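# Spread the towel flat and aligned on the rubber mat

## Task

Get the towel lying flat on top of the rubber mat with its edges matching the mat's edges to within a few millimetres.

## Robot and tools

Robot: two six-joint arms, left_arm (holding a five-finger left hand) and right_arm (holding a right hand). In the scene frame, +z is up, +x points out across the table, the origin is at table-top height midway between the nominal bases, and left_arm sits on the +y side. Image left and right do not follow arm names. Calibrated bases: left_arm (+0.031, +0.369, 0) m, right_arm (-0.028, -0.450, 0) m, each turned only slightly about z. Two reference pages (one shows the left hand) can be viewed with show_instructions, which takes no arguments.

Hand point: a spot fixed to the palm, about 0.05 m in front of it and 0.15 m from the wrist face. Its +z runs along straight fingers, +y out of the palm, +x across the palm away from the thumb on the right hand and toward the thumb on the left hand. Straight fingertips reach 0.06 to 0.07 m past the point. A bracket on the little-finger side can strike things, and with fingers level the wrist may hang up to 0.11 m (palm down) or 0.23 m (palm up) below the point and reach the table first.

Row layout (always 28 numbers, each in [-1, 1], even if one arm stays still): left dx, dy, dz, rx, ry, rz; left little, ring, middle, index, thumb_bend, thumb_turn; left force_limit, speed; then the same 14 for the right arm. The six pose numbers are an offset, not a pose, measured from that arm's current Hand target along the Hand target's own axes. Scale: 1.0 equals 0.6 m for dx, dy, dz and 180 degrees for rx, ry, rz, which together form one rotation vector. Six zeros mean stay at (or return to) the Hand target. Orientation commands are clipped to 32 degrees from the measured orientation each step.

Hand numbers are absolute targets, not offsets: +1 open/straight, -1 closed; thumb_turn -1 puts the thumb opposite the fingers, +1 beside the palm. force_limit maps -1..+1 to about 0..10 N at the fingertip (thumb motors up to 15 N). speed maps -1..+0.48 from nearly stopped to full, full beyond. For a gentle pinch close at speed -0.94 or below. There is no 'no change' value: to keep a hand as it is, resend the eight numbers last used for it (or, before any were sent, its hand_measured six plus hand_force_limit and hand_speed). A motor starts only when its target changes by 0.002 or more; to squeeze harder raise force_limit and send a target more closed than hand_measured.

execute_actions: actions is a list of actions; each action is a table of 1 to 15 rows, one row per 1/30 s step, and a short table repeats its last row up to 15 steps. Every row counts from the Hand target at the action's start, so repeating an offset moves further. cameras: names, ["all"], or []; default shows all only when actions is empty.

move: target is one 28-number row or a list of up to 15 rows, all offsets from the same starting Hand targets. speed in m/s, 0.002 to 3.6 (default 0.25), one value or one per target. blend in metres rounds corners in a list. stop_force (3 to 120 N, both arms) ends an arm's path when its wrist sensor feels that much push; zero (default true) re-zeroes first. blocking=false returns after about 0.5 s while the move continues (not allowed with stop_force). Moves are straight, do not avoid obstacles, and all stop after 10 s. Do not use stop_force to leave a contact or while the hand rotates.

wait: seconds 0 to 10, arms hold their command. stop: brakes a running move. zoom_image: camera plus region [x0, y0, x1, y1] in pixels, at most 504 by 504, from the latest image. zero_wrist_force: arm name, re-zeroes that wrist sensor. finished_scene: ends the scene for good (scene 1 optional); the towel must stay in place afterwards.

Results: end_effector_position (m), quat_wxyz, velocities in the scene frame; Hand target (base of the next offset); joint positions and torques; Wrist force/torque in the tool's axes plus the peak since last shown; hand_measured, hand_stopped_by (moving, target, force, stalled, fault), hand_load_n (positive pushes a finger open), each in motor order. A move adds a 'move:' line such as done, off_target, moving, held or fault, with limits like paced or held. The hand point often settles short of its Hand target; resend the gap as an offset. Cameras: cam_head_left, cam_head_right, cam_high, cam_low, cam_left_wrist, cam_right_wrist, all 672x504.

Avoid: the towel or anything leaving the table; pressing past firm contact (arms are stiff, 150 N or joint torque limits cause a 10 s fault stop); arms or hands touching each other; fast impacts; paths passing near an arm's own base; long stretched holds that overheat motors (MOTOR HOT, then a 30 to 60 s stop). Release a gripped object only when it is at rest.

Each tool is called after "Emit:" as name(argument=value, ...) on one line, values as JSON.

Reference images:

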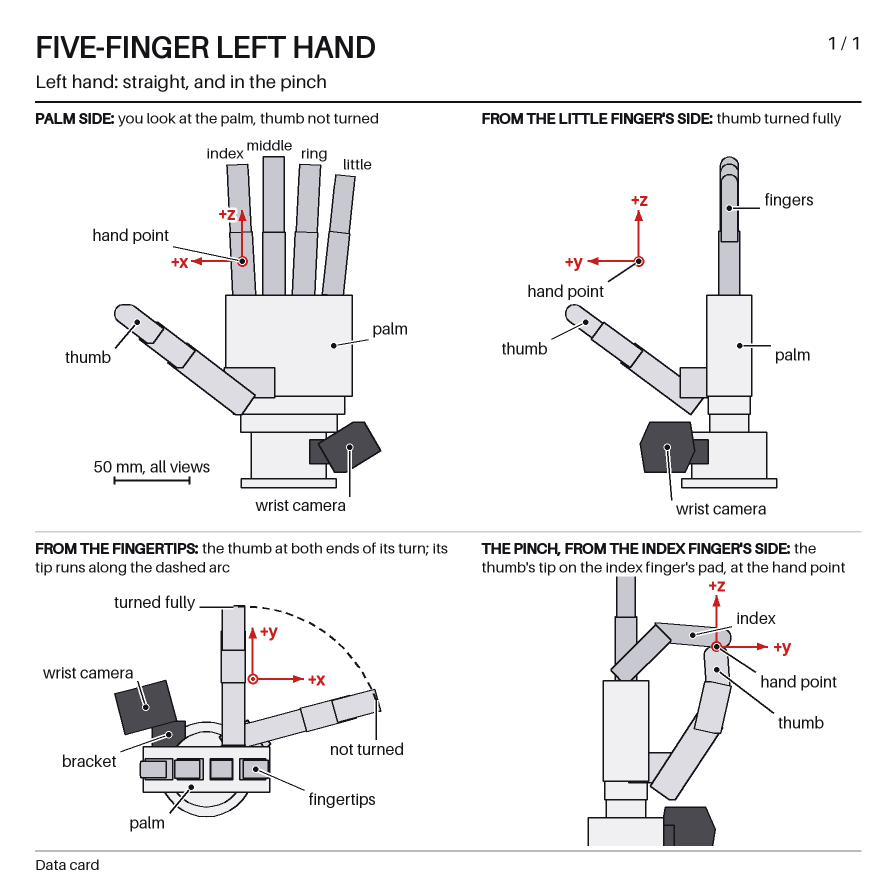

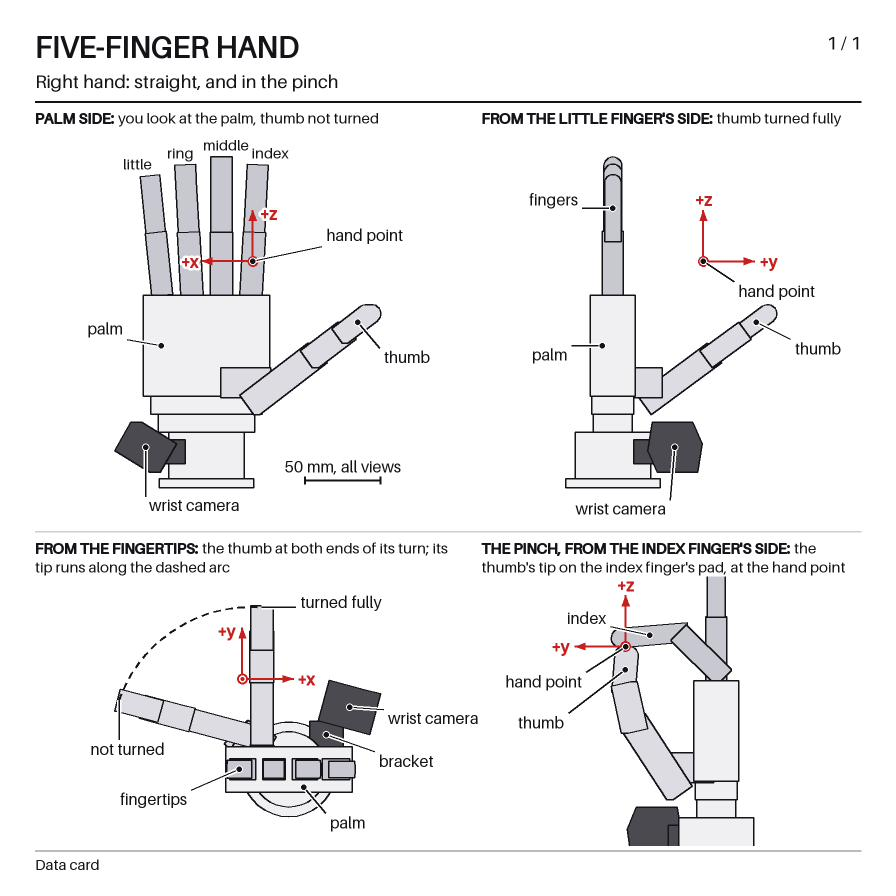

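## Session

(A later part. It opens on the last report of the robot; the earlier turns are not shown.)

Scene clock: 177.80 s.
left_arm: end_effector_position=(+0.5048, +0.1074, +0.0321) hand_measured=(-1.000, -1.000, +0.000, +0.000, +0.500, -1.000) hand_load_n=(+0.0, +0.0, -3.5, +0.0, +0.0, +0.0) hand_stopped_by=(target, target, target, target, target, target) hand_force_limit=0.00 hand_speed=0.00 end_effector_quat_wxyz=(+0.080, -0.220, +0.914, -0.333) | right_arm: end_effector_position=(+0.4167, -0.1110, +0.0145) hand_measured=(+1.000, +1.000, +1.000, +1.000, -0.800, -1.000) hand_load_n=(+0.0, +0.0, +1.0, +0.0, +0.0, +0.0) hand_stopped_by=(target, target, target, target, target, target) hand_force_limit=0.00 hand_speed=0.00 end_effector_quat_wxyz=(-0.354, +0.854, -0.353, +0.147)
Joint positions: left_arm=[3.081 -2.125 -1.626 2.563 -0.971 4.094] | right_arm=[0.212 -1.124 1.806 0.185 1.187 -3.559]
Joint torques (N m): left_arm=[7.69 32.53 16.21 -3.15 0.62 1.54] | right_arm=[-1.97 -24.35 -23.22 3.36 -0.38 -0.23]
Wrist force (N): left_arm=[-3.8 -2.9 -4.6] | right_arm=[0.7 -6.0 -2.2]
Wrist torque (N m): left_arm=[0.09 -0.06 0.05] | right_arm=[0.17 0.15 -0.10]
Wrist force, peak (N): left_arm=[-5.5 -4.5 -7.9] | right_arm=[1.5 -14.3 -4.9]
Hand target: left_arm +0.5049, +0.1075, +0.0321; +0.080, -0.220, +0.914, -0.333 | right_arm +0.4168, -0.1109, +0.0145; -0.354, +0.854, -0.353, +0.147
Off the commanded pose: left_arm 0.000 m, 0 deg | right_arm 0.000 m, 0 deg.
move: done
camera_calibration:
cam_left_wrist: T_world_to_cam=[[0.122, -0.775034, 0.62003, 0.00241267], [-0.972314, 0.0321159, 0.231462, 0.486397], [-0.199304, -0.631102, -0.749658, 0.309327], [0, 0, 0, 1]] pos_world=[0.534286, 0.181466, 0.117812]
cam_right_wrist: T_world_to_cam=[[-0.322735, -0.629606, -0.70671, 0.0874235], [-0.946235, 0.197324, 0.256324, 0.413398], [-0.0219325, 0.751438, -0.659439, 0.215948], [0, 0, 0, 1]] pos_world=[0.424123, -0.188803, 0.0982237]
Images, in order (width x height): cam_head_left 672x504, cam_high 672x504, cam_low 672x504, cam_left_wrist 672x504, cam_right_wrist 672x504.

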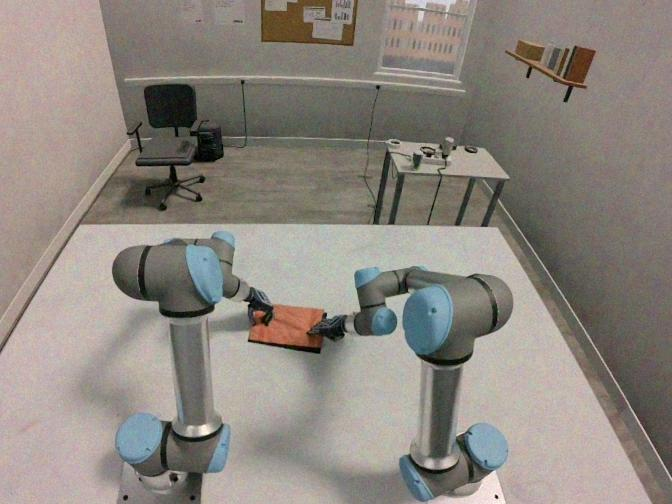

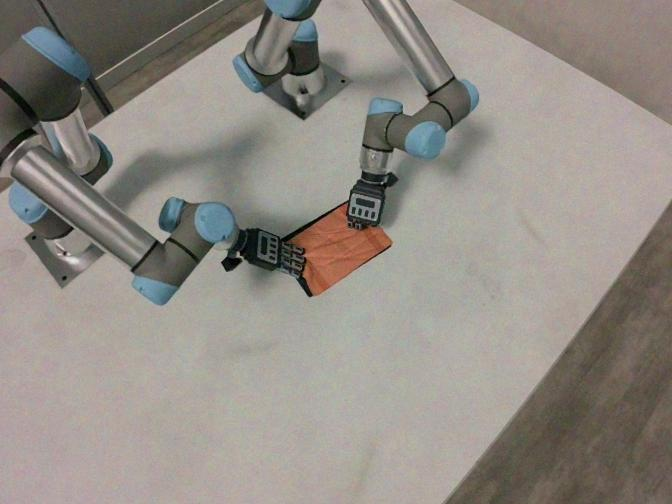

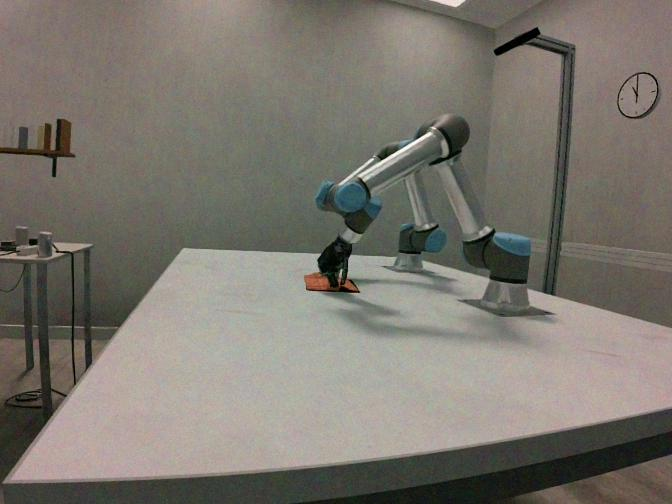

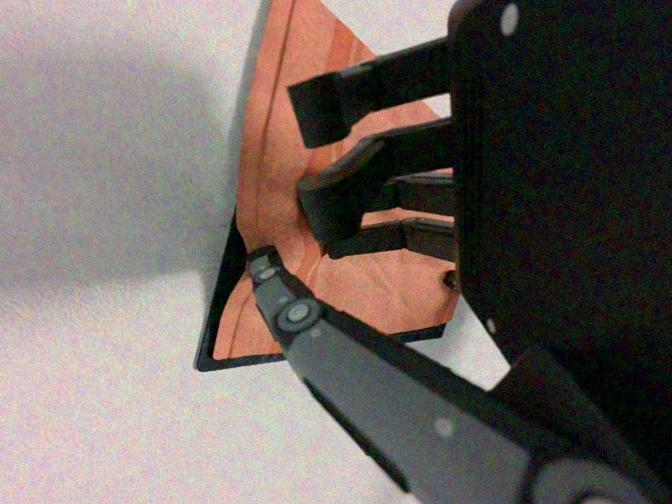

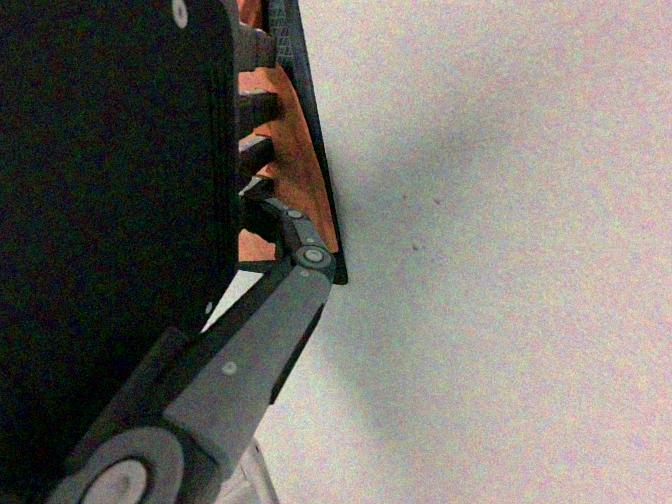

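Emit:
move(target=[[0.0194, 0.0018, -0.0015, 0, 0, 0, -1, -1, 0, 0, 0.5, -1, 0, 0, -0.0106, 0.0192, -0.0192, 0, 0, 0, 1, 1, 1, 1, -0.8, -1, 0, 0],[0.0194, -0.0304, -0.0398, 0, 0, 0, -1, -1, 0, 0, 0.5, -1, 0, 0, -0.0106, -0.0162, -0.0546, 0, 0, 0, 1, 1, 1, 1, -0.8, -1, 0, 0]], speed=0.03, cameras=[])

Emit:
move(target=[0, 0, -0.35, 0, 0, 0, -1, -1, 0, 0, 0.5, -1, 0, 0, 0, 0, -0.35, 0, 0, 0, 1, 1, 1, 1, -0.8, -1, 0, 0], speed=0.25, cameras=["all"])

Emit:
zoom_image(camera="cam_high", region=[280, 180, 410, 310])

Emit:
zoom_image(camera="cam_head_left", region=[235, 290, 340, 370])

Emit:
zoom_image(camera="cam_head_right", region=[235, 290, 340, 370])

Scene clock: 183.57 s.
left_arm: end_effector_position=(+0.4939, +0.1034, +0.0623) hand_measured=(-1.000, -1.000, +0.000, +0.000, +0.500, -1.000) hand_load_n=(+0.0, +0.0, +0.0, +0.0, +0.0, +0.0) hand_stopped_by=(target, target, target, target, target, target) hand_force_limit=0.00 hand_speed=0.00 end_effector_quat_wxyz=(+0.081, -0.220, +0.914, -0.333) end_effector_velocity=(+0.002, +0.001, -0.002) end_effector_angular_velocity=(+0.000, -0.003, +0.003) | right_arm: end_effector_position=(+0.4008, -0.1179, +0.0448) hand_measured=(+1.000, +1.000, +1.000, +1.000, -0.800, -1.000) hand_load_n=(+0.0, +0.0, +0.0, +0.0, +0.0, +0.0) hand_stopped_by=(target, target, target, target, target, target) hand_force_limit=0.00 hand_speed=0.00 end_effector_quat_wxyz=(-0.354, +0.854, -0.353, +0.147) end_effector_velocity=(+0.001, +0.001, -0.001) end_effector_angular_velocity=(+0.001, -0.003, +0.001)
Joint positions: left_arm=[3.071 -2.066 -1.629 2.513 -0.974 4.084] | right_arm=[0.204 -1.203 1.831 0.241 1.181 -3.565]
Joint velocities: left_arm=[0.003 -0.002 -0.001 0.006 -0.001 0] | right_arm=[0.001 0.002 0 -0.005 -0.001 0]
Joint torques (N m): left_arm=[13.3 26.72 8.95 -0.43 2 2.25] | right_arm=[9.24 -26.19 -9.86 -0.55 1.44 0.65]
Wrist force (N): left_arm=[-1.3 0.1 -0.4] | right_arm=[-0.1 -0.6 -0.8]
Wrist torque (N m): left_arm=[0.12 0.09 -0.05] | right_arm=[-0.18 0.06 -0.05]
Wrist force, peak (N): left_arm=[-3.8 -5.4 -4.8] | right_arm=[0.7 -7.1 -2.6]
Hand target: left_arm +0.4939, +0.1034, +0.0621; +0.080, -0.220, +0.914, -0.333 | right_arm +0.4007, -0.1179, +0.0445; -0.354, +0.854, -0.353, +0.147
Off the commanded pose: left_arm 0.000 m, 0 deg | right_arm 0.000 m, 0 deg.
move: done
No camera images: "cameras" was empty.

Scene clock: 184.93 s.
left_arm: end_effector_position=(+0.4323, +0.2237, +0.2228) hand_measured=(-1.000, -1.000, +0.000, +0.000, +0.500, -1.000) hand_load_n=(+0.0, +0.0, +0.0, +0.0, +0.0, +0.0) hand_stopped_by=(target, target, target, target, target, target) hand_force_limit=0.00 hand_speed=0.00 end_effector_quat_wxyz=(+0.080, -0.220, +0.914, -0.333) | right_arm: end_effector_position=(+0.2957, -0.2230, +0.1928) hand_measured=(+1.000, +1.000, +1.000, +1.000, -0.800, -1.000) hand_load_n=(+0.0, +0.0, +0.0, +0.0, +0.0, +0.0) hand_stopped_by=(target, target, target, target, target, target) hand_force_limit=0.00 hand_speed=0.00 end_effector_quat_wxyz=(-0.354, +0.854, -0.353, +0.147)
Joint positions: left_arm=[3.391 -1.751 -1.681 2.017 -0.887 4.469] | right_arm=[-0.107 -1.69 1.997 0.695 0.995 -3.848]
Joint torques (N m): left_arm=[1.1 31.18 10.51 -3.81 -0.56 0.43] | right_arm=[-4.93 -24.65 -30.11 2.28 0.03 -1.1]
Wrist force (N): left_arm=[-1.0 0.5 -0.9] | right_arm=[-0.5 0.0 -0.1]
Wrist torque (N m): left_arm=[0.18 0.01 -0.04] | right_arm=[-0.06 0.06 -0.16]
Wrist force, peak (N): left_arm=[-1.2 0.6 -2.3] | right_arm=[-0.6 -0.1 -1.9]
Hand target: left_arm +0.4323, +0.2237, +0.2228; +0.080, -0.220, +0.914, -0.333 | right_arm +0.2957, -0.2230, +0.1930; -0.354, +0.854, -0.353, +0.147
Off the commanded pose: left_arm 0.000 m, 0 deg | right_arm 0.000 m, 0 deg.
move: done
camera_calibration:
cam_left_wrist: T_world_to_cam=[[0.122105, -0.774949, 0.620116, -0.0169453], [-0.9723, 0.0320664, 0.231526, 0.368017], [-0.199306, -0.631209, -0.749568, 0.511239], [0, 0, 0, 1]] pos_world=[0.461785, 0.297766, 0.308511]
cam_right_wrist: T_world_to_cam=[[-0.323123, -0.629471, -0.706653, 0.104004], [-0.946098, 0.197406, 0.256767, 0.275164], [-0.0221302, 0.75153, -0.659328, 0.41509], [0, 0, 0, 1]] pos_world=[0.303124, -0.300804, 0.276522]

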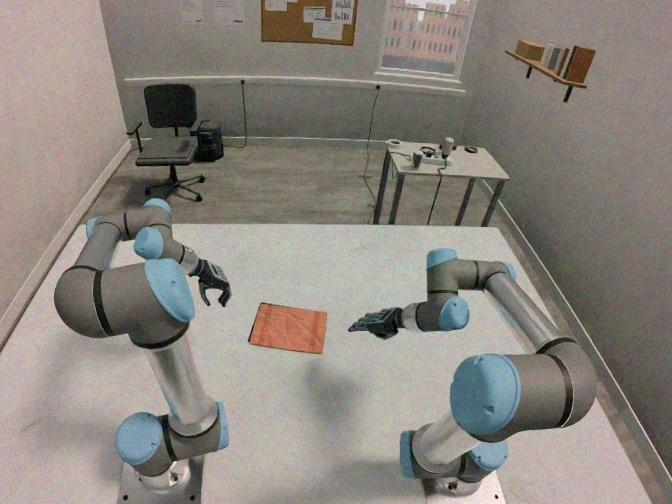

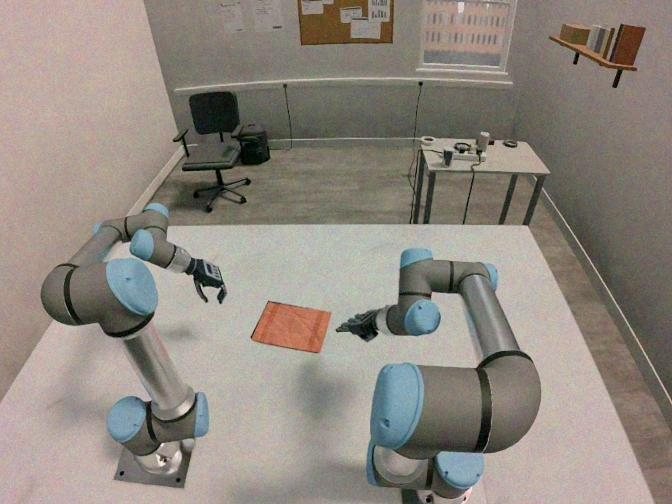

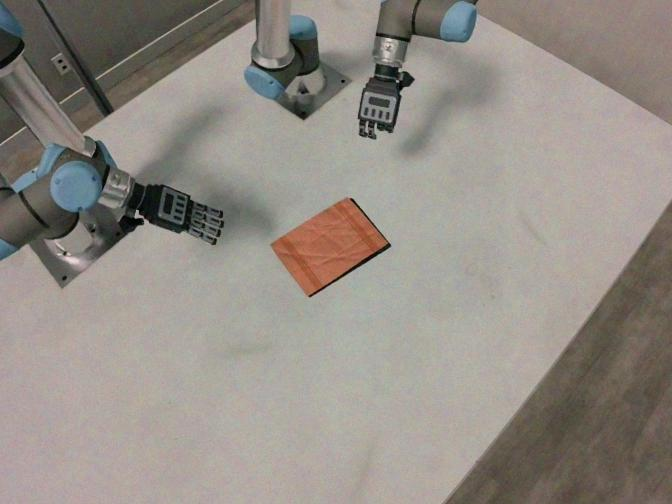

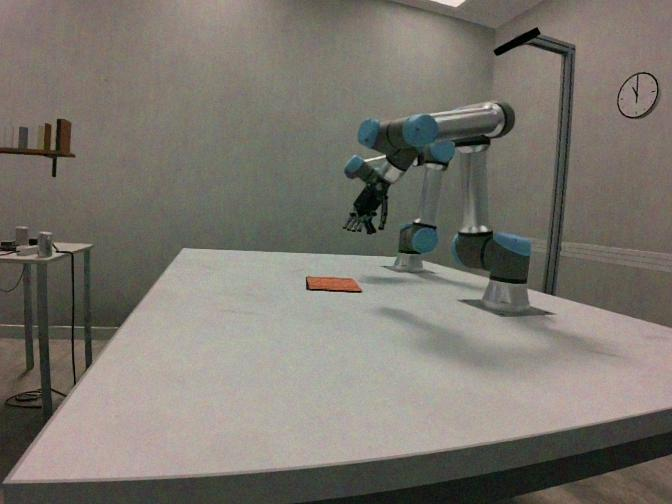

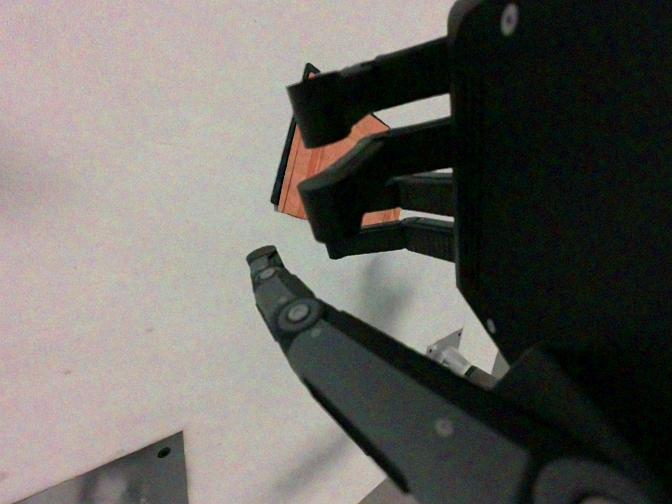

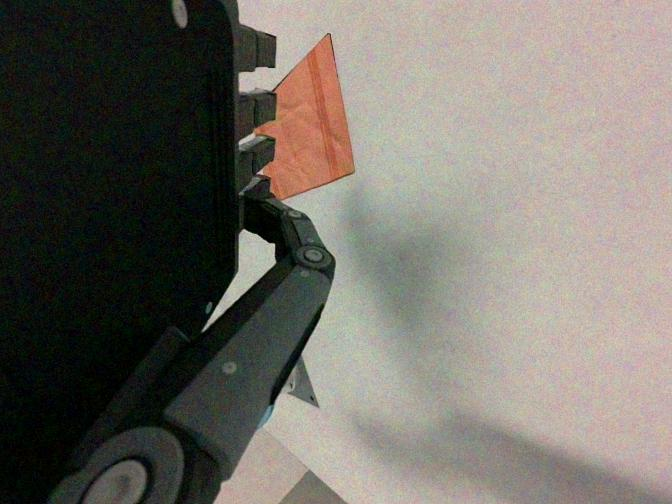

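Scaled by 3.877 from the camera's 672x504 image, which has a finer 960x720 frame.

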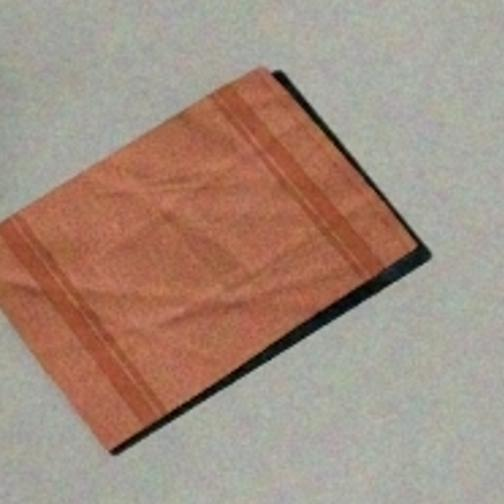

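Scaled by 4.800 from the camera's 672x504 image, which has a finer 960x720 frame.

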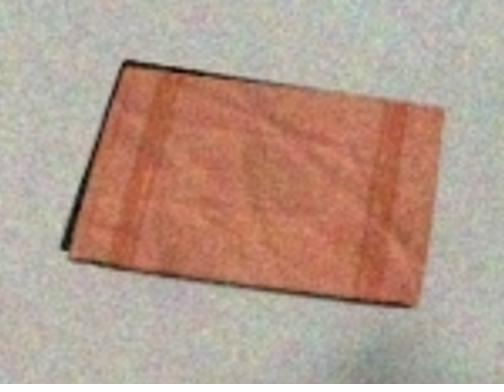

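Scaled by 4.800 from the camera's 672x504 image, which has a finer 960x720 frame.

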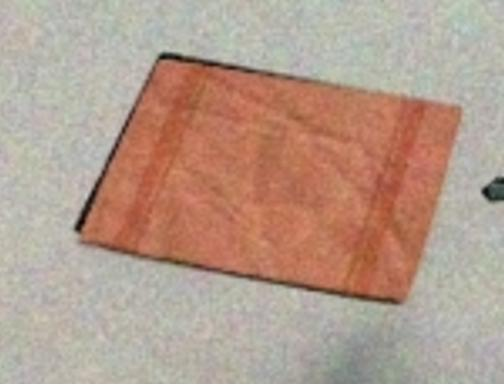

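Emit:
move(target=[-0.0909, 0.1366, -0.1146, 0, 0, 0, -1, -1, 0, 0, 0.5, -1, 0, 0, -0.0777, -0.3308, 0.5098, -0.1737, 0.1218, -0.1724, 1, 1, 1, 1, -0.8, -1, 0, 0], speed=0.25, cameras=["cam_right_wrist", "cam_head_left"])

Scene clock: 194.73 s.
left_arm: end_effector_position=(+0.4322, +0.3438, +0.2228) hand_measured=(-1.000, -1.000, +0.000, +0.000, +0.500, -1.000) hand_load_n=(+0.0, +0.0, +0.0, +0.0, +0.0, +0.0) hand_stopped_by=(target, target, target, target, target, target) hand_force_limit=0.00 hand_speed=0.00 end_effector_quat_wxyz=(+0.080, -0.220, +0.914, -0.333) | right_arm: end_effector_position=(+0.5139, +0.0613, +0.1168) hand_measured=(+1.000, +1.000, +1.000, +1.000, -0.800, -1.000) hand_load_n=(+0.0, +0.0, +0.0, -0.5, +0.0, +0.0) hand_stopped_by=(target, target, target, target, target, target) hand_force_limit=0.00 hand_speed=0.00 end_effector_quat_wxyz=(-0.046, +0.927, -0.185, +0.322)
Joint positions: left_arm=[3.696 -1.794 -1.695 1.821 -0.877 4.864] | right_arm=[0.717 -0.302 0.035 1.334 2.021 -3.705]
Joint torques (N m): left_arm=[-13.13 36.11 9.62 -1.41 2.65 -1.96] | right_arm=[-8.75 -58.92 -23.13 0.94 2.28 -1.18]
Wrist force (N): left_arm=[-1.4 0.2 -1.1] | right_arm=[0.6 -0.5 -0.7]
Wrist torque (N m): left_arm=[0.13 0.07 -0.08] | right_arm=[-0.11 -0.08 -0.21]
Wrist force, peak (N): left_arm=[-1.8 0.8 -1.4] | right_arm=[0.3 1.3 -1.9]
Hand target: left_arm +0.4322, +0.3438, +0.2228; +0.080, -0.220, +0.914, -0.333 | right_arm +0.5147, +0.0623, +0.1171; +0.008, +0.935, -0.201, +0.291
Off the commanded pose: left_arm 0.000 m, 0 deg | right_arm 0.001 m, 7 deg.
elbow stopped short (right arm): the move would have taken joint 3 (elbow) straighter than the controller allows.
move: off_target (right_arm)
camera_calibration:
cam_right_wrist: T_world_to_cam=[[-0.136062, -0.986319, -0.0930667, 0.153756], [-0.987228, 0.142844, -0.0705482, 0.507716], [0.082877, 0.0822791, -0.993157, 0.182232], [0, 0, 0, 1]] pos_world=[0.507049, 0.0641339, 0.231113]
Images, in order (width x height): cam_head_left 672x504, cam_right_wrist 672x504.

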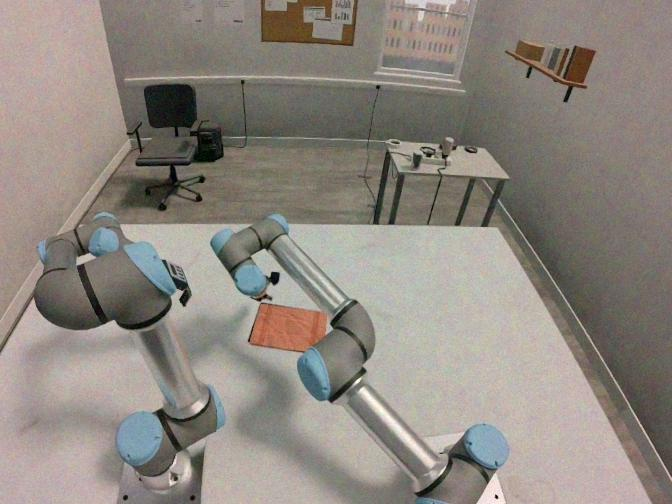

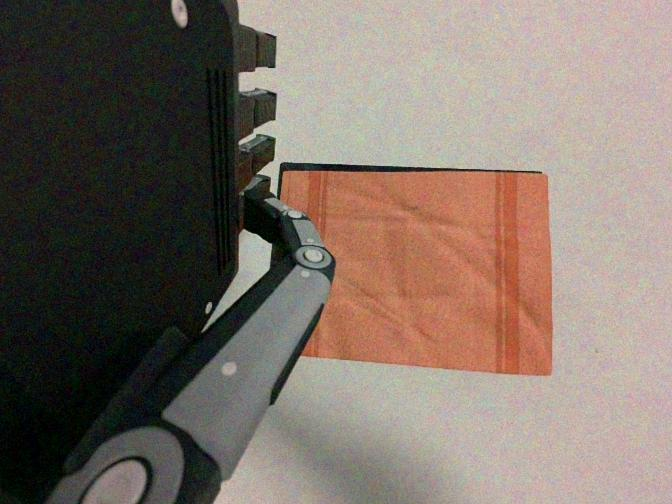

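Emit:
zoom_image(camera="cam_right_wrist", region=[260, 140, 420, 260])

Emit:
zoom_image(camera="cam_right_wrist", region=[410, 140, 570, 260])

Emit:
zoom_image(camera="cam_right_wrist", region=[410, 270, 570, 390])

Emit:
zoom_image(camera="cam_right_wrist", region=[290, 270, 450, 390])

Scaled by 3.150 from the camera's 672x504 image, which has a finer 960x720 frame.

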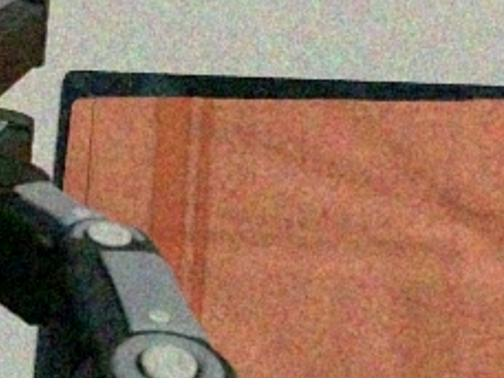

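Scaled by 3.150 from the camera's 672x504 image, which has a finer 960x720 frame.

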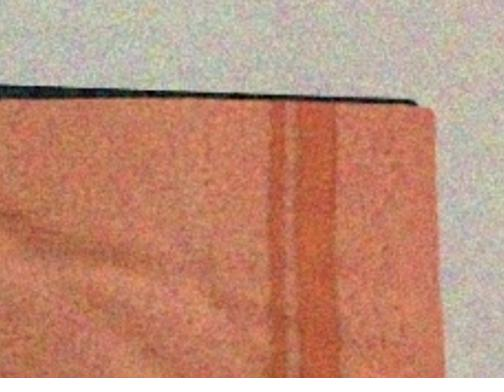

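Scaled by 3.150 from the camera's 672x504 image, which has a finer 960x720 frame.

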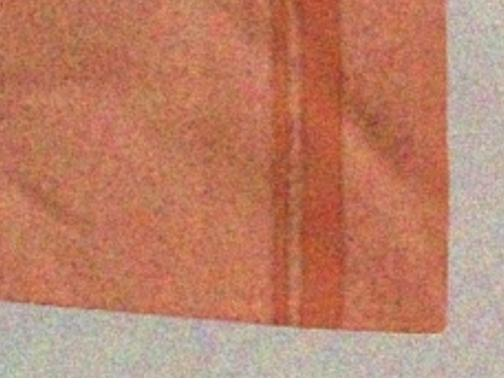

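Scaled by 3.150 from the camera's 672x504 image, which has a finer 960x720 frame.

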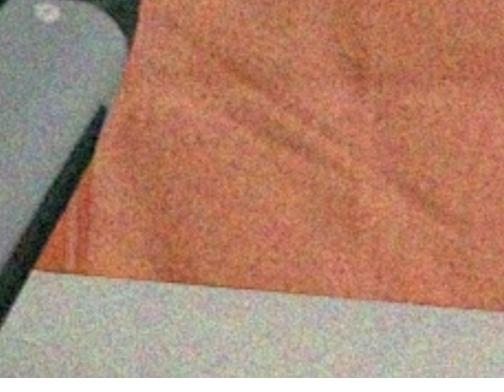

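Emit:
move(target=[0.0858, -0.144, 0.4643, 0, 0, 0, -1, -1, 0, 0, 0.5, -1, 0, 0, -0.0788, 0.3487, 0.0203, 0.1737, -0.1218, 0.1724, 1, 1, 1, 1, -0.8, -1, 0, 0], speed=0.2, cameras=["cam_high"])

Scene clock: 205.53 s.
left_arm: end_effector_position=(+0.4981, +0.1019, +0.0651) hand_measured=(-1.000, -1.000, +0.000, +0.000, +0.500, -1.000) hand_load_n=(+0.0, +0.0, +0.0, +0.0, +0.0, +0.0) hand_stopped_by=(target, target, target, target, target, target) hand_force_limit=0.00 hand_speed=0.00 end_effector_quat_wxyz=(+0.080, -0.220, +0.914, -0.333) | right_arm: end_effector_position=(+0.4062, -0.1140, +0.0599) hand_measured=(+1.000, +1.000, +1.000, +1.000, -0.800, -1.000) hand_load_n=(+0.0, +0.0, +0.0, +0.0, +0.0, +0.0) hand_stopped_by=(target, target, target, target, target, target) hand_force_limit=0.00 hand_speed=0.00 end_effector_quat_wxyz=(-0.354, +0.854, -0.353, +0.147)
Joint positions: left_arm=[3.068 -2.071 -1.611 2.503 -0.975 4.08] | right_arm=[0.211 -1.21 1.794 0.283 1.186 -3.56]
Joint torques (N m): left_arm=[5.24 39.37 11.25 -1.36 2.14 0.64] | right_arm=[-7.06 -28.33 -12.82 0.17 -1.89 -1.53]
Wrist force (N): left_arm=[-1.1 0.6 -0.6] | right_arm=[-0.5 -0.3 -0.8]
Wrist torque (N m): left_arm=[0.20 0.07 -0.15] | right_arm=[-0.13 0.12 -0.07]
Wrist force, peak (N): left_arm=[-1.3 0.7 -2.4] | right_arm=[0.0 0.8 -1.5]
Hand target: left_arm +0.4981, +0.1019, +0.0651; +0.080, -0.220, +0.914, -0.333 | right_arm +0.4061, -0.1140, +0.0598; -0.354, +0.854, -0.353, +0.147
Off the commanded pose: left_arm 0.000 m, 0 deg | right_arm 0.000 m, 0 deg.
move: done
Images, in order (width x height): cam_high 672x504.

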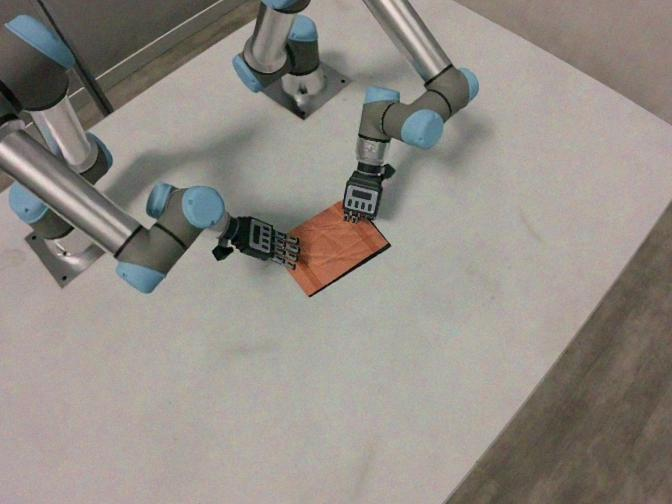

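Emit:
move(target=[0, 0.0482, 0.0575, 0, 0, 0, -1, -1, 0, 0, 0.5, -1, 0, 0, 0, 0.0648, 0.0648, 0, 0, 0, 1, 1, 1, 1, -0.8, -1, 0, 0], speed=0.02, stop_force=3.5, cameras=["cam_left_wrist", "cam_right_wrist"])

Scene clock: 209.60 s.
left_arm: end_effector_position=(+0.4981, +0.1019, +0.0328) hand_measured=(-1.000, -1.000, +0.000, +0.000, +0.500, -1.000) hand_load_n=(+0.0, +0.0, -0.5, +0.0, +0.0, +0.0) hand_stopped_by=(target, target, target, target, target, target) hand_force_limit=0.00 hand_speed=0.00 end_effector_quat_wxyz=(+0.080, -0.220, +0.914, -0.333) | right_arm: end_effector_position=(+0.4062, -0.1140, +0.0148) hand_measured=(+1.000, +1.000, +1.000, +1.000, -0.800, -1.000) hand_load_n=(+0.0, +0.0, +1.0, +0.0, +0.0, +0.0) hand_stopped_by=(target, target, target, target, target, target) hand_force_limit=0.00 hand_speed=0.00 end_effector_quat_wxyz=(-0.354, +0.854, -0.353, +0.147)
Joint positions: left_arm=[3.068 -2.113 -1.641 2.574 -0.975 4.08] | right_arm=[0.211 -1.145 1.839 0.174 1.186 -3.56]
Joint torques (N m): left_arm=[-4.87 46.24 20.02 -0.81 0.51 -2.37] | right_arm=[-7.33 -43.67 -26.03 0.1 1.67 -1.44]
Wrist force (N): left_arm=[-1.6 -1.6 -1.7] | right_arm=[-0.2 -2.9 -3.3]
Wrist torque (N m): left_arm=[0.12 0.04 -0.10] | right_arm=[0.20 0.18 -0.09]
Wrist force, peak (N): left_arm=[-1.0 -4.4 -4.3] | right_arm=[0.0 -6.6 -7.1]
Hand target: left_arm +0.4981, +0.1019, +0.0328; +0.080, -0.220, +0.914, -0.333 (not the last commanded pose) | right_arm +0.4062, -0.1140, +0.0148; -0.354, +0.854, -0.353, +0.147 (not the last commanded pose)
Off the commanded pose: left_arm 0.013 m, 0 deg | right_arm 0.010 m, 0 deg.
move: contact (left_arm, right_arm)
camera_calibration:
cam_left_wrist: T_world_to_cam=[[0.122033, -0.774986, 0.620085, -0.00149854], [-0.972312, 0.0320999, 0.23147, 0.479898], [-0.19929, -0.631163, -0.749611, 0.305043], [0, 0, 0, 1]] pos_world=[0.527586, 0.175966, 0.118511]
cam_right_wrist: T_world_to_cam=[[-0.322736, -0.629559, -0.706751, 0.0823716], [-0.946235, 0.197308, 0.256337, 0.403974], [-0.0219314, 0.751482, -0.659389, 0.218173], [0, 0, 0, 1]] pos_world=[0.413623, -0.191803, 0.0985239]
Images, in order (width x height): cam_left_wrist 672x504, cam_right_wrist 672x504.

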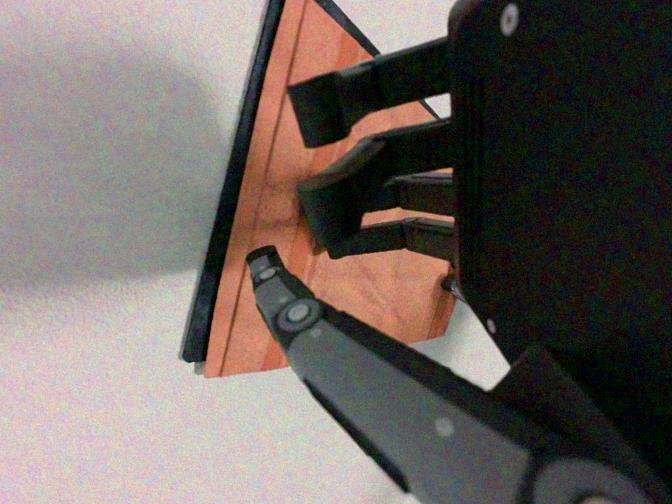

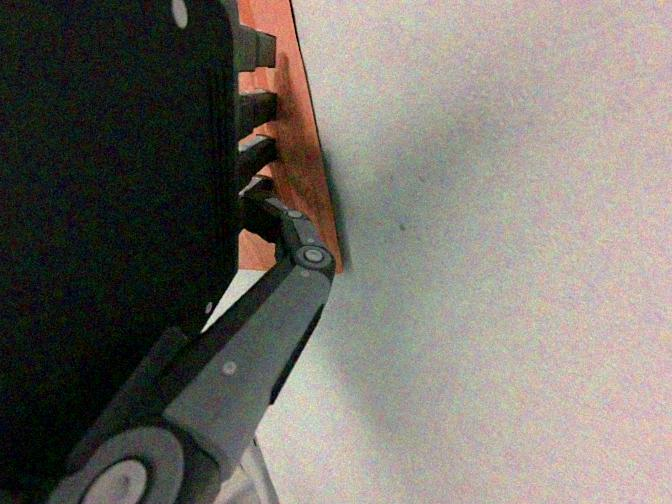

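Emit:
move(target=[[0, 0.0007, 0.0008, 0, 0, 0, -1, -1, 0, 0, 0.5, -1, 0, 0, 0, 0.0002, 0.0002, 0, 0, 0, 1, 1, 1, 1, -0.8, -1, 0, 0],[-0.0182, 0.0016, 0, 0, 0, 0, -1, -1, 0, 0, 0.5, -1, 0, 0, -0.0011, -0.007, 0.0075, 0, 0, 0, 1, 1, 1, 1, -0.8, -1, 0, 0]], speed=0.02, cameras=["cam_left_wrist", "cam_right_wrist", "cam_high"])

Emit:
zoom_image(camera="cam_left_wrist", region=[160, 0, 400, 390])

Emit:
zoom_image(camera="cam_high", region=[280, 180, 410, 310])

Scene clock: 212.60 s.
left_arm: end_effector_position=(+0.5076, +0.1076, +0.0322) hand_measured=(-1.000, -1.000, +0.000, +0.000, +0.500, -1.000) hand_load_n=(+0.0, +0.0, -2.0, +0.0, +0.0, +0.0) hand_stopped_by=(target, target, target, target, target, target) hand_force_limit=0.00 hand_speed=0.00 end_effector_quat_wxyz=(+0.080, -0.220, +0.914, -0.333) | right_arm: end_effector_position=(+0.4101, -0.1091, +0.0146) hand_measured=(+1.000, +1.000, +1.000, +1.000, -0.800, -1.000) hand_load_n=(+0.0, +0.0, +0.5, -0.5, +0.0, +0.0) hand_stopped_by=(target, target, target, target, target, target) hand_force_limit=0.00 hand_speed=0.00 end_effector_quat_wxyz=(-0.354, +0.854, -0.353, +0.147)
Joint positions: left_arm=[3.081 -2.13 -1.617 2.558 -0.97 4.095] | right_arm=[0.22 -1.134 1.821 0.177 1.192 -3.552]
Joint torques (N m): left_arm=[-4.18 45.79 6.65 0.26 0.22 -0.26] | right_arm=[-2.68 -38.77 -5.93 1.1 0.3 -0.58]
Wrist force (N): left_arm=[1.7 -4.1 -4.0] | right_arm=[0.4 -2.1 -5.4]
Wrist torque (N m): left_arm=[0.08 0.02 -0.07] | right_arm=[0.26 0.16 -0.20]
Wrist force, peak (N): left_arm=[1.7 -4.6 -4.7] | right_arm=[-0.1 -2.3 -6.2]
Hand target: left_arm +0.5075, +0.1075, +0.0322; +0.080, -0.220, +0.914, -0.333 | right_arm +0.4101, -0.1092, +0.0146; -0.354, +0.854, -0.353, +0.147
Off the commanded pose: left_arm 0.000 m, 0 deg | right_arm 0.000 m, 0 deg.
move: done
camera_calibration:
cam_left_wrist: T_world_to_cam=[[0.122104, -0.774957, 0.620107, 0.0020859], [-0.972281, 0.032127, 0.231599, 0.489054], [-0.199402, -0.631197, -0.749553, 0.310143], [0, 0, 0, 1]] pos_world=[0.537086, 0.181666, 0.117911]
cam_right_wrist: T_world_to_cam=[[-0.322735, -0.629606, -0.70671, 0.0865604], [-0.946235, 0.197324, 0.256324, 0.406753], [-0.0219325, 0.751438, -0.659439, 0.214442], [0, 0, 0, 1]] pos_world=[0.417523, -0.186903, 0.0983237]
Images, in order (width x height): cam_high 672x504, cam_left_wrist 672x504, cam_right_wrist 672x504.

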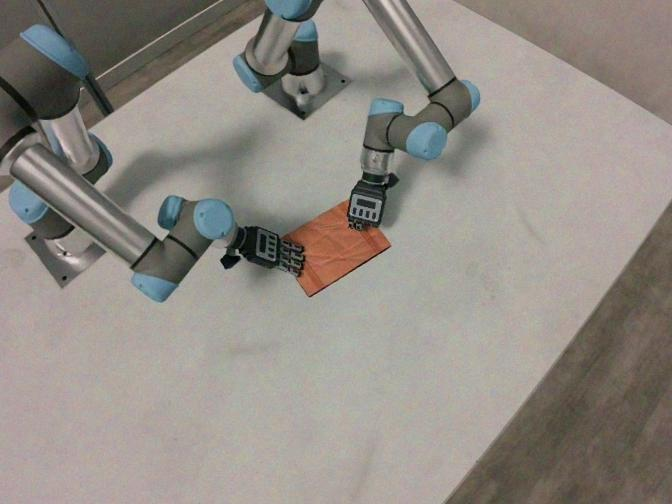

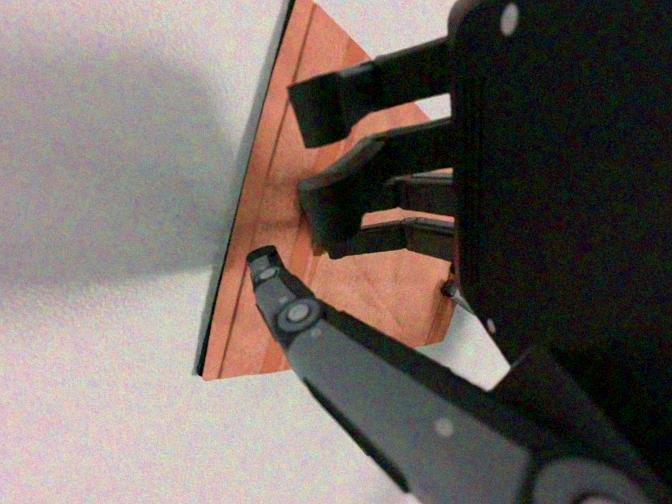

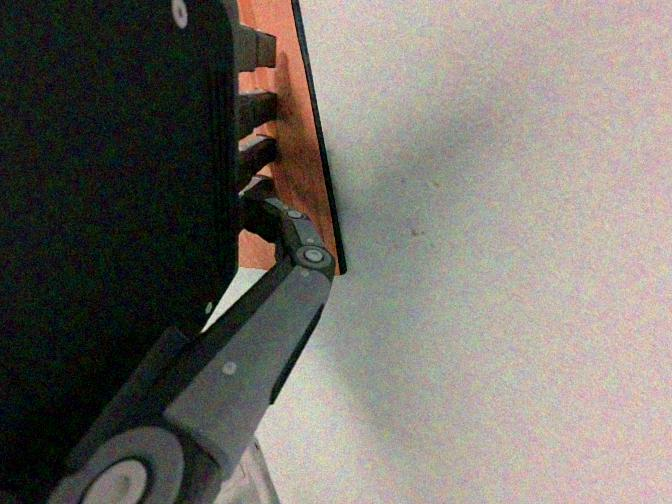

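Scaled by 1.292 from the camera's 672x504 image, which has a finer 960x720 frame.

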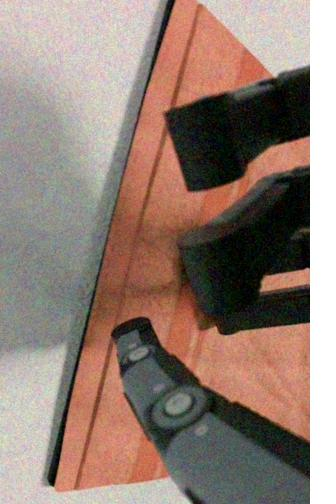

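Scaled by 3.877 from the camera's 672x504 image, which has a finer 960x720 frame.

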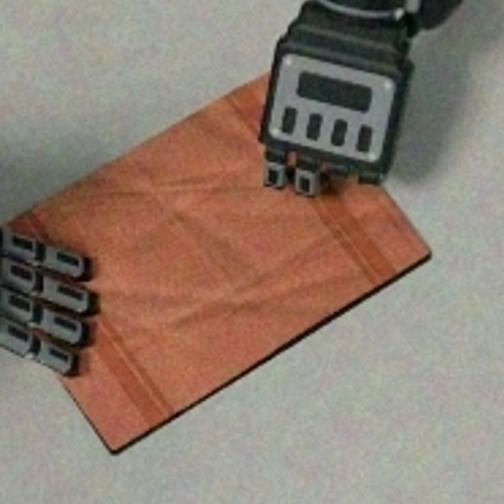

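Emit:
move(target=[[0, 0, 0, 0, 0, 0, -1, -1, 0, 0, 0.5, -1, 0, 0, 0, -0.0354, -0.0354, 0, 0, 0, 1, 1, 1, 1, -0.8, -1, 0, 0],[0, 0, 0, 0, 0, 0, -1, -1, 0, 0, 0.5, -1, 0, 0, 0.0582, -0.1833, -0.011, -0.1737, 0.1218, -0.1724, 1, 1, 1, 1, -0.8, -1, 0, 0]], speed=[0.05, 0.2], blend=0.005, cameras=["cam_right_wrist"])

Scene clock: 220.17 s.
left_arm: end_effector_position=(+0.5075, +0.1075, +0.0322) hand_measured=(-1.000, -1.000, +0.000, +0.000, +0.500, -1.000) hand_load_n=(+0.0, +0.0, -2.0, +0.0, +0.0, +0.0) hand_stopped_by=(target, target, target, target, target, target) hand_force_limit=0.00 hand_speed=0.00 end_effector_quat_wxyz=(+0.080, -0.220, +0.914, -0.333) | right_arm: end_effector_position=(+0.4863, -0.0820, +0.0971) hand_measured=(+1.000, +1.000, +1.000, +1.000, -0.800, -1.000) hand_load_n=(+0.0, +0.0, +0.0, +0.0, +0.0, +0.0) hand_stopped_by=(target, target, target, target, target, target) hand_force_limit=0.00 hand_speed=0.00 end_effector_quat_wxyz=(+0.008, +0.935, -0.201, +0.291)
Joint positions: left_arm=[3.081 -2.13 -1.617 2.559 -0.97 4.095] | right_arm=[0.576 -0.756 0.975 0.927 1.995 -3.791]
Joint torques (N m): left_arm=[-12.41 45.97 7.95 0.41 -1.66 -2.63] | right_arm=[-9.9 -56.85 -14.32 2.07 1.93 0.01]
Wrist force (N): left_arm=[1.1 -4.3 -4.3] | right_arm=[0.5 -0.5 -1.1]
Wrist torque (N m): left_arm=[0.09 0.10 -0.10] | right_arm=[-0.10 -0.03 -0.21]
Wrist force, peak (N): left_arm=[1.5 -4.6 -4.6] | right_arm=[0.1 -3.1 -6.5]
Hand target: left_arm +0.5075, +0.1075, +0.0322; +0.080, -0.220, +0.914, -0.333 | right_arm +0.4863, -0.0821, +0.0971; +0.008, +0.935, -0.201, +0.291
Off the commanded pose: left_arm 0.000 m, 0 deg | right_arm 0.000 m, 0 deg.
move: done
camera_calibration:
cam_right_wrist: T_world_to_cam=[[-0.197688, -0.980265, -0.000423758, 0.0282783], [-0.980264, 0.197688, -0.00142236, 0.493948], [0.00147806, 0.000134211, -0.999999, 0.21017], [0, 0, 0, 1]] pos_world=[0.489479, -0.0699556, 0.210885]
Images, in order (width x height): cam_right_wrist 672x504.

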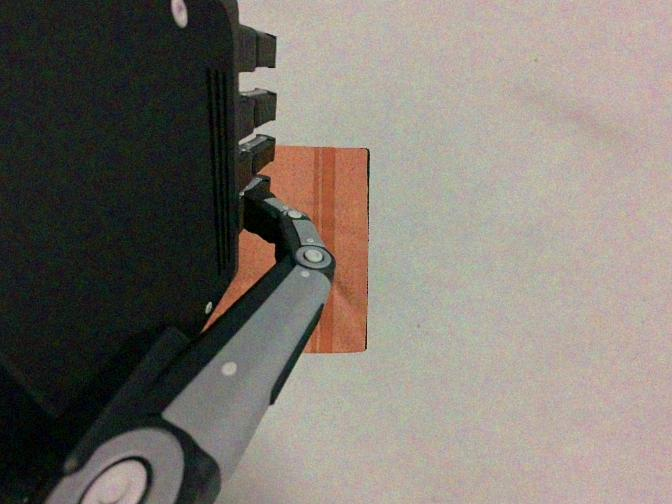

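Emit:
zoom_image(camera="cam_right_wrist", region=[300, 130, 400, 205])

Emit:
zoom_image(camera="cam_right_wrist", region=[300, 200, 400, 275])

Emit:
zoom_image(camera="cam_right_wrist", region=[300, 290, 400, 365])

Scaled by 5.040 from the camera's 672x504 image, which has a finer 960x720 frame.

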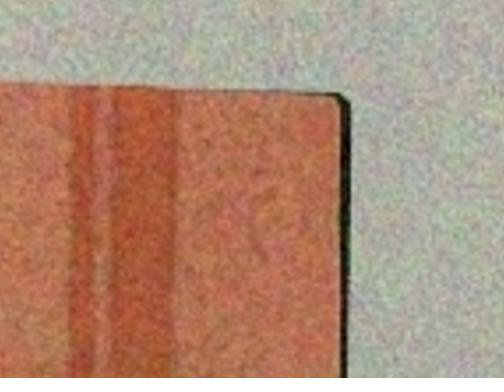

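Scaled by 5.040 from the camera's 672x504 image, which has a finer 960x720 frame.

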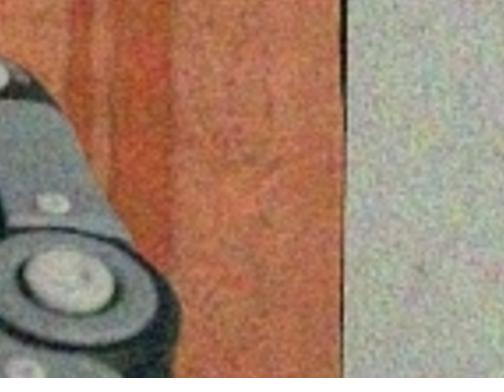

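Scaled by 5.040 from the camera's 672x504 image, which has a finer 960x720 frame.

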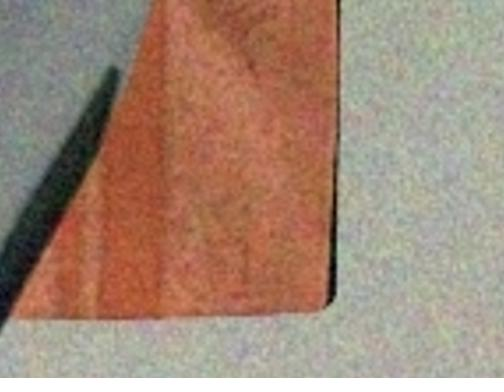

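Emit:
move(target=[0, 0, 0, 0, 0, 0, -1, -1, 0, 0, 0.5, -1, 0, 0, -0.1183, 0.1215, 0.0118, 0.1737, -0.1218, 0.1724, 1, 1, 1, 1, -0.8, -1, 0, 0], speed=0.2, cameras=[])

Emit:
move(target=[0, 0, 0, 0, 0, 0, -1, -1, 0, 0, 0.5, -1, 0, 0, 0, 0.0471, 0.0471, 0, 0, 0, 1, 1, 1, 1, -0.8, -1, 0, 0], speed=0.02, stop_force=4, cameras=["cam_right_wrist", "cam_left_wrist"])

Scene clock: 226.70 s.
left_arm: end_effector_position=(+0.5075, +0.1075, +0.0322) hand_measured=(-1.000, -1.000, +0.000, +0.000, +0.500, -1.000) hand_load_n=(+0.0, +0.0, -2.0, +0.0, +0.0, +0.0) hand_stopped_by=(target, target, target, target, target, target) hand_force_limit=0.00 hand_speed=0.00 end_effector_quat_wxyz=(+0.080, -0.220, +0.914, -0.333) | right_arm: end_effector_position=(+0.4092, -0.1237, +0.0449) hand_measured=(+1.000, +1.000, +1.000, +1.000, -0.800, -1.000) hand_load_n=(+0.0, +0.0, +0.0, -0.5, +0.0, +0.0) hand_stopped_by=(target, target, target, target, target, target) hand_force_limit=0.00 hand_speed=0.00 end_effector_quat_wxyz=(-0.354, +0.854, -0.353, +0.147)
Joint positions: left_arm=[3.081 -2.13 -1.617 2.559 -0.97 4.095] | right_arm=[0.186 -1.193 1.817 0.251 1.17 -3.581]
Joint torques (N m): left_arm=[-11.59 45.86 7.57 0.39 -1.46 -2.44] | right_arm=[3.35 -24.43 -20.6 0.24 -1.28 -1.04]
Wrist force (N): left_arm=[1.3 -4.1 -4.2] | right_arm=[-0.4 -0.4 -0.7]
Wrist torque (N m): left_arm=[0.10 0.06 -0.08] | right_arm=[-0.16 0.11 -0.05]
Wrist force, peak (N): left_arm=[1.1 -4.4 -4.7] | right_arm=[0.8 -1.2 -1.1]
Hand target: left_arm +0.5075, +0.1075, +0.0322; +0.080, -0.220, +0.914, -0.333 | right_arm +0.4092, -0.1236, +0.0449; -0.354, +0.854, -0.353, +0.147
Off the commanded pose: left_arm 0.000 m, 0 deg | right_arm 0.000 m, 0 deg.
move: done
No camera images: "cameras" was empty.

Scene clock: 229.30 s.
left_arm: end_effector_position=(+0.5075, +0.1075, +0.0322) hand_measured=(-1.000, -1.000, +0.000, +0.000, +0.500, -1.000) hand_load_n=(+0.0, +0.0, -2.0, +0.0, +0.0, +0.0) hand_stopped_by=(target, target, target, target, target, target) hand_force_limit=0.00 hand_speed=0.00 end_effector_quat_wxyz=(+0.080, -0.220, +0.914, -0.333) | right_arm: end_effector_position=(+0.4092, -0.1236, +0.0149) hand_measured=(+1.000, +1.000, +1.000, +1.000, -0.800, -1.000) hand_load_n=(+0.0, +0.0, +0.5, +0.0, +0.0, +0.0) hand_stopped_by=(target, target, target, target, target, target) hand_force_limit=0.00 hand_speed=0.00 end_effector_quat_wxyz=(-0.354, +0.854, -0.353, +0.147)
Joint positions: left_arm=[3.081 -2.13 -1.617 2.559 -0.97 4.095] | right_arm=[0.186 -1.148 1.845 0.178 1.169 -3.581]
Joint torques (N m): left_arm=[-12.86 46.11 7.59 0.38 -1.63 -2.58] | right_arm=[-3.55 -43.04 -26.11 -0.09 1.61 0.94]
Wrist force (N): left_arm=[1.3 -3.6 -4.3] | right_arm=[0.0 -2.8 -3.0]
Wrist torque (N m): left_arm=[0.16 0.04 -0.09] | right_arm=[0.10 0.14 -0.06]
Wrist force, peak (N): left_arm=[1.6 -4.0 -4.7] | right_arm=[-0.5 -6.2 -7.1]
Hand target: left_arm +0.5075, +0.1075, +0.0322; +0.080, -0.220, +0.914, -0.333 | right_arm +0.4092, -0.1236, +0.0149; -0.354, +0.854, -0.353, +0.147 (not the last commanded pose)
Off the commanded pose: left_arm 0.000 m, 0 deg | right_arm 0.010 m, 0 deg.
move: contact (right_arm)
camera_calibration:
cam_left_wrist: T_world_to_cam=[[0.122033, -0.774986, 0.620085, 0.00206633], [-0.972312, 0.0320999, 0.23147, 0.488997], [-0.19929, -0.631163, -0.749611, 0.310001], [0, 0, 0, 1]] pos_world=[0.536986, 0.181566, 0.117911]
cam_right_wrist: T_world_to_cam=[[-0.322675, -0.629643, -0.706704, 0.0772568], [-0.946253, 0.197213, 0.256342, 0.408688], [-0.0220328, 0.751436, -0.659438, 0.225631], [0, 0, 0, 1]] pos_world=[0.416623, -0.201502, 0.0986236]
Images, in order (width x height): cam_left_wrist 672x504, cam_right_wrist 672x504.

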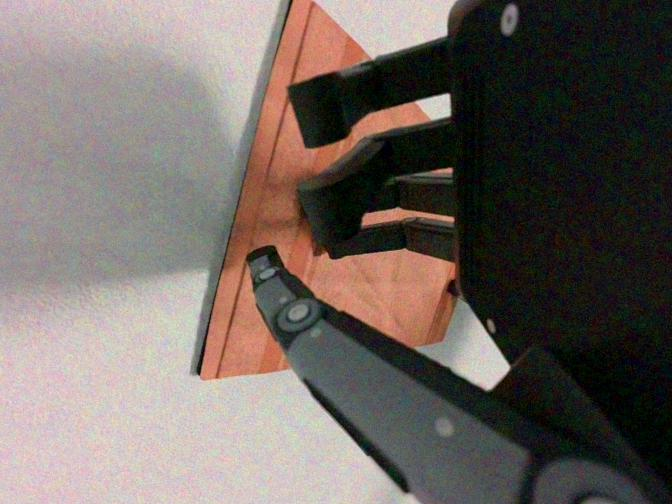

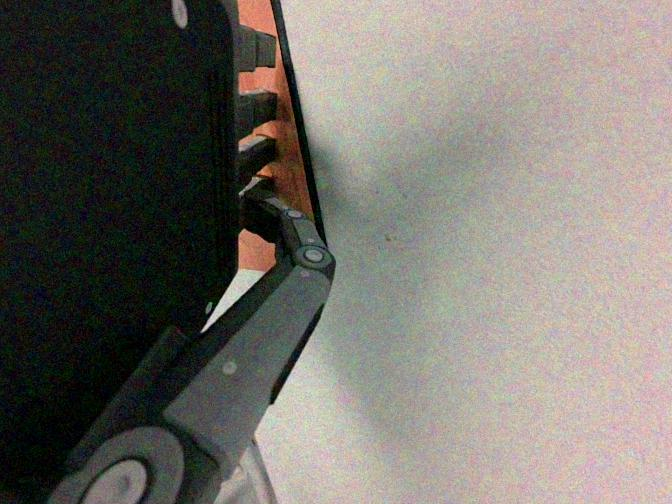

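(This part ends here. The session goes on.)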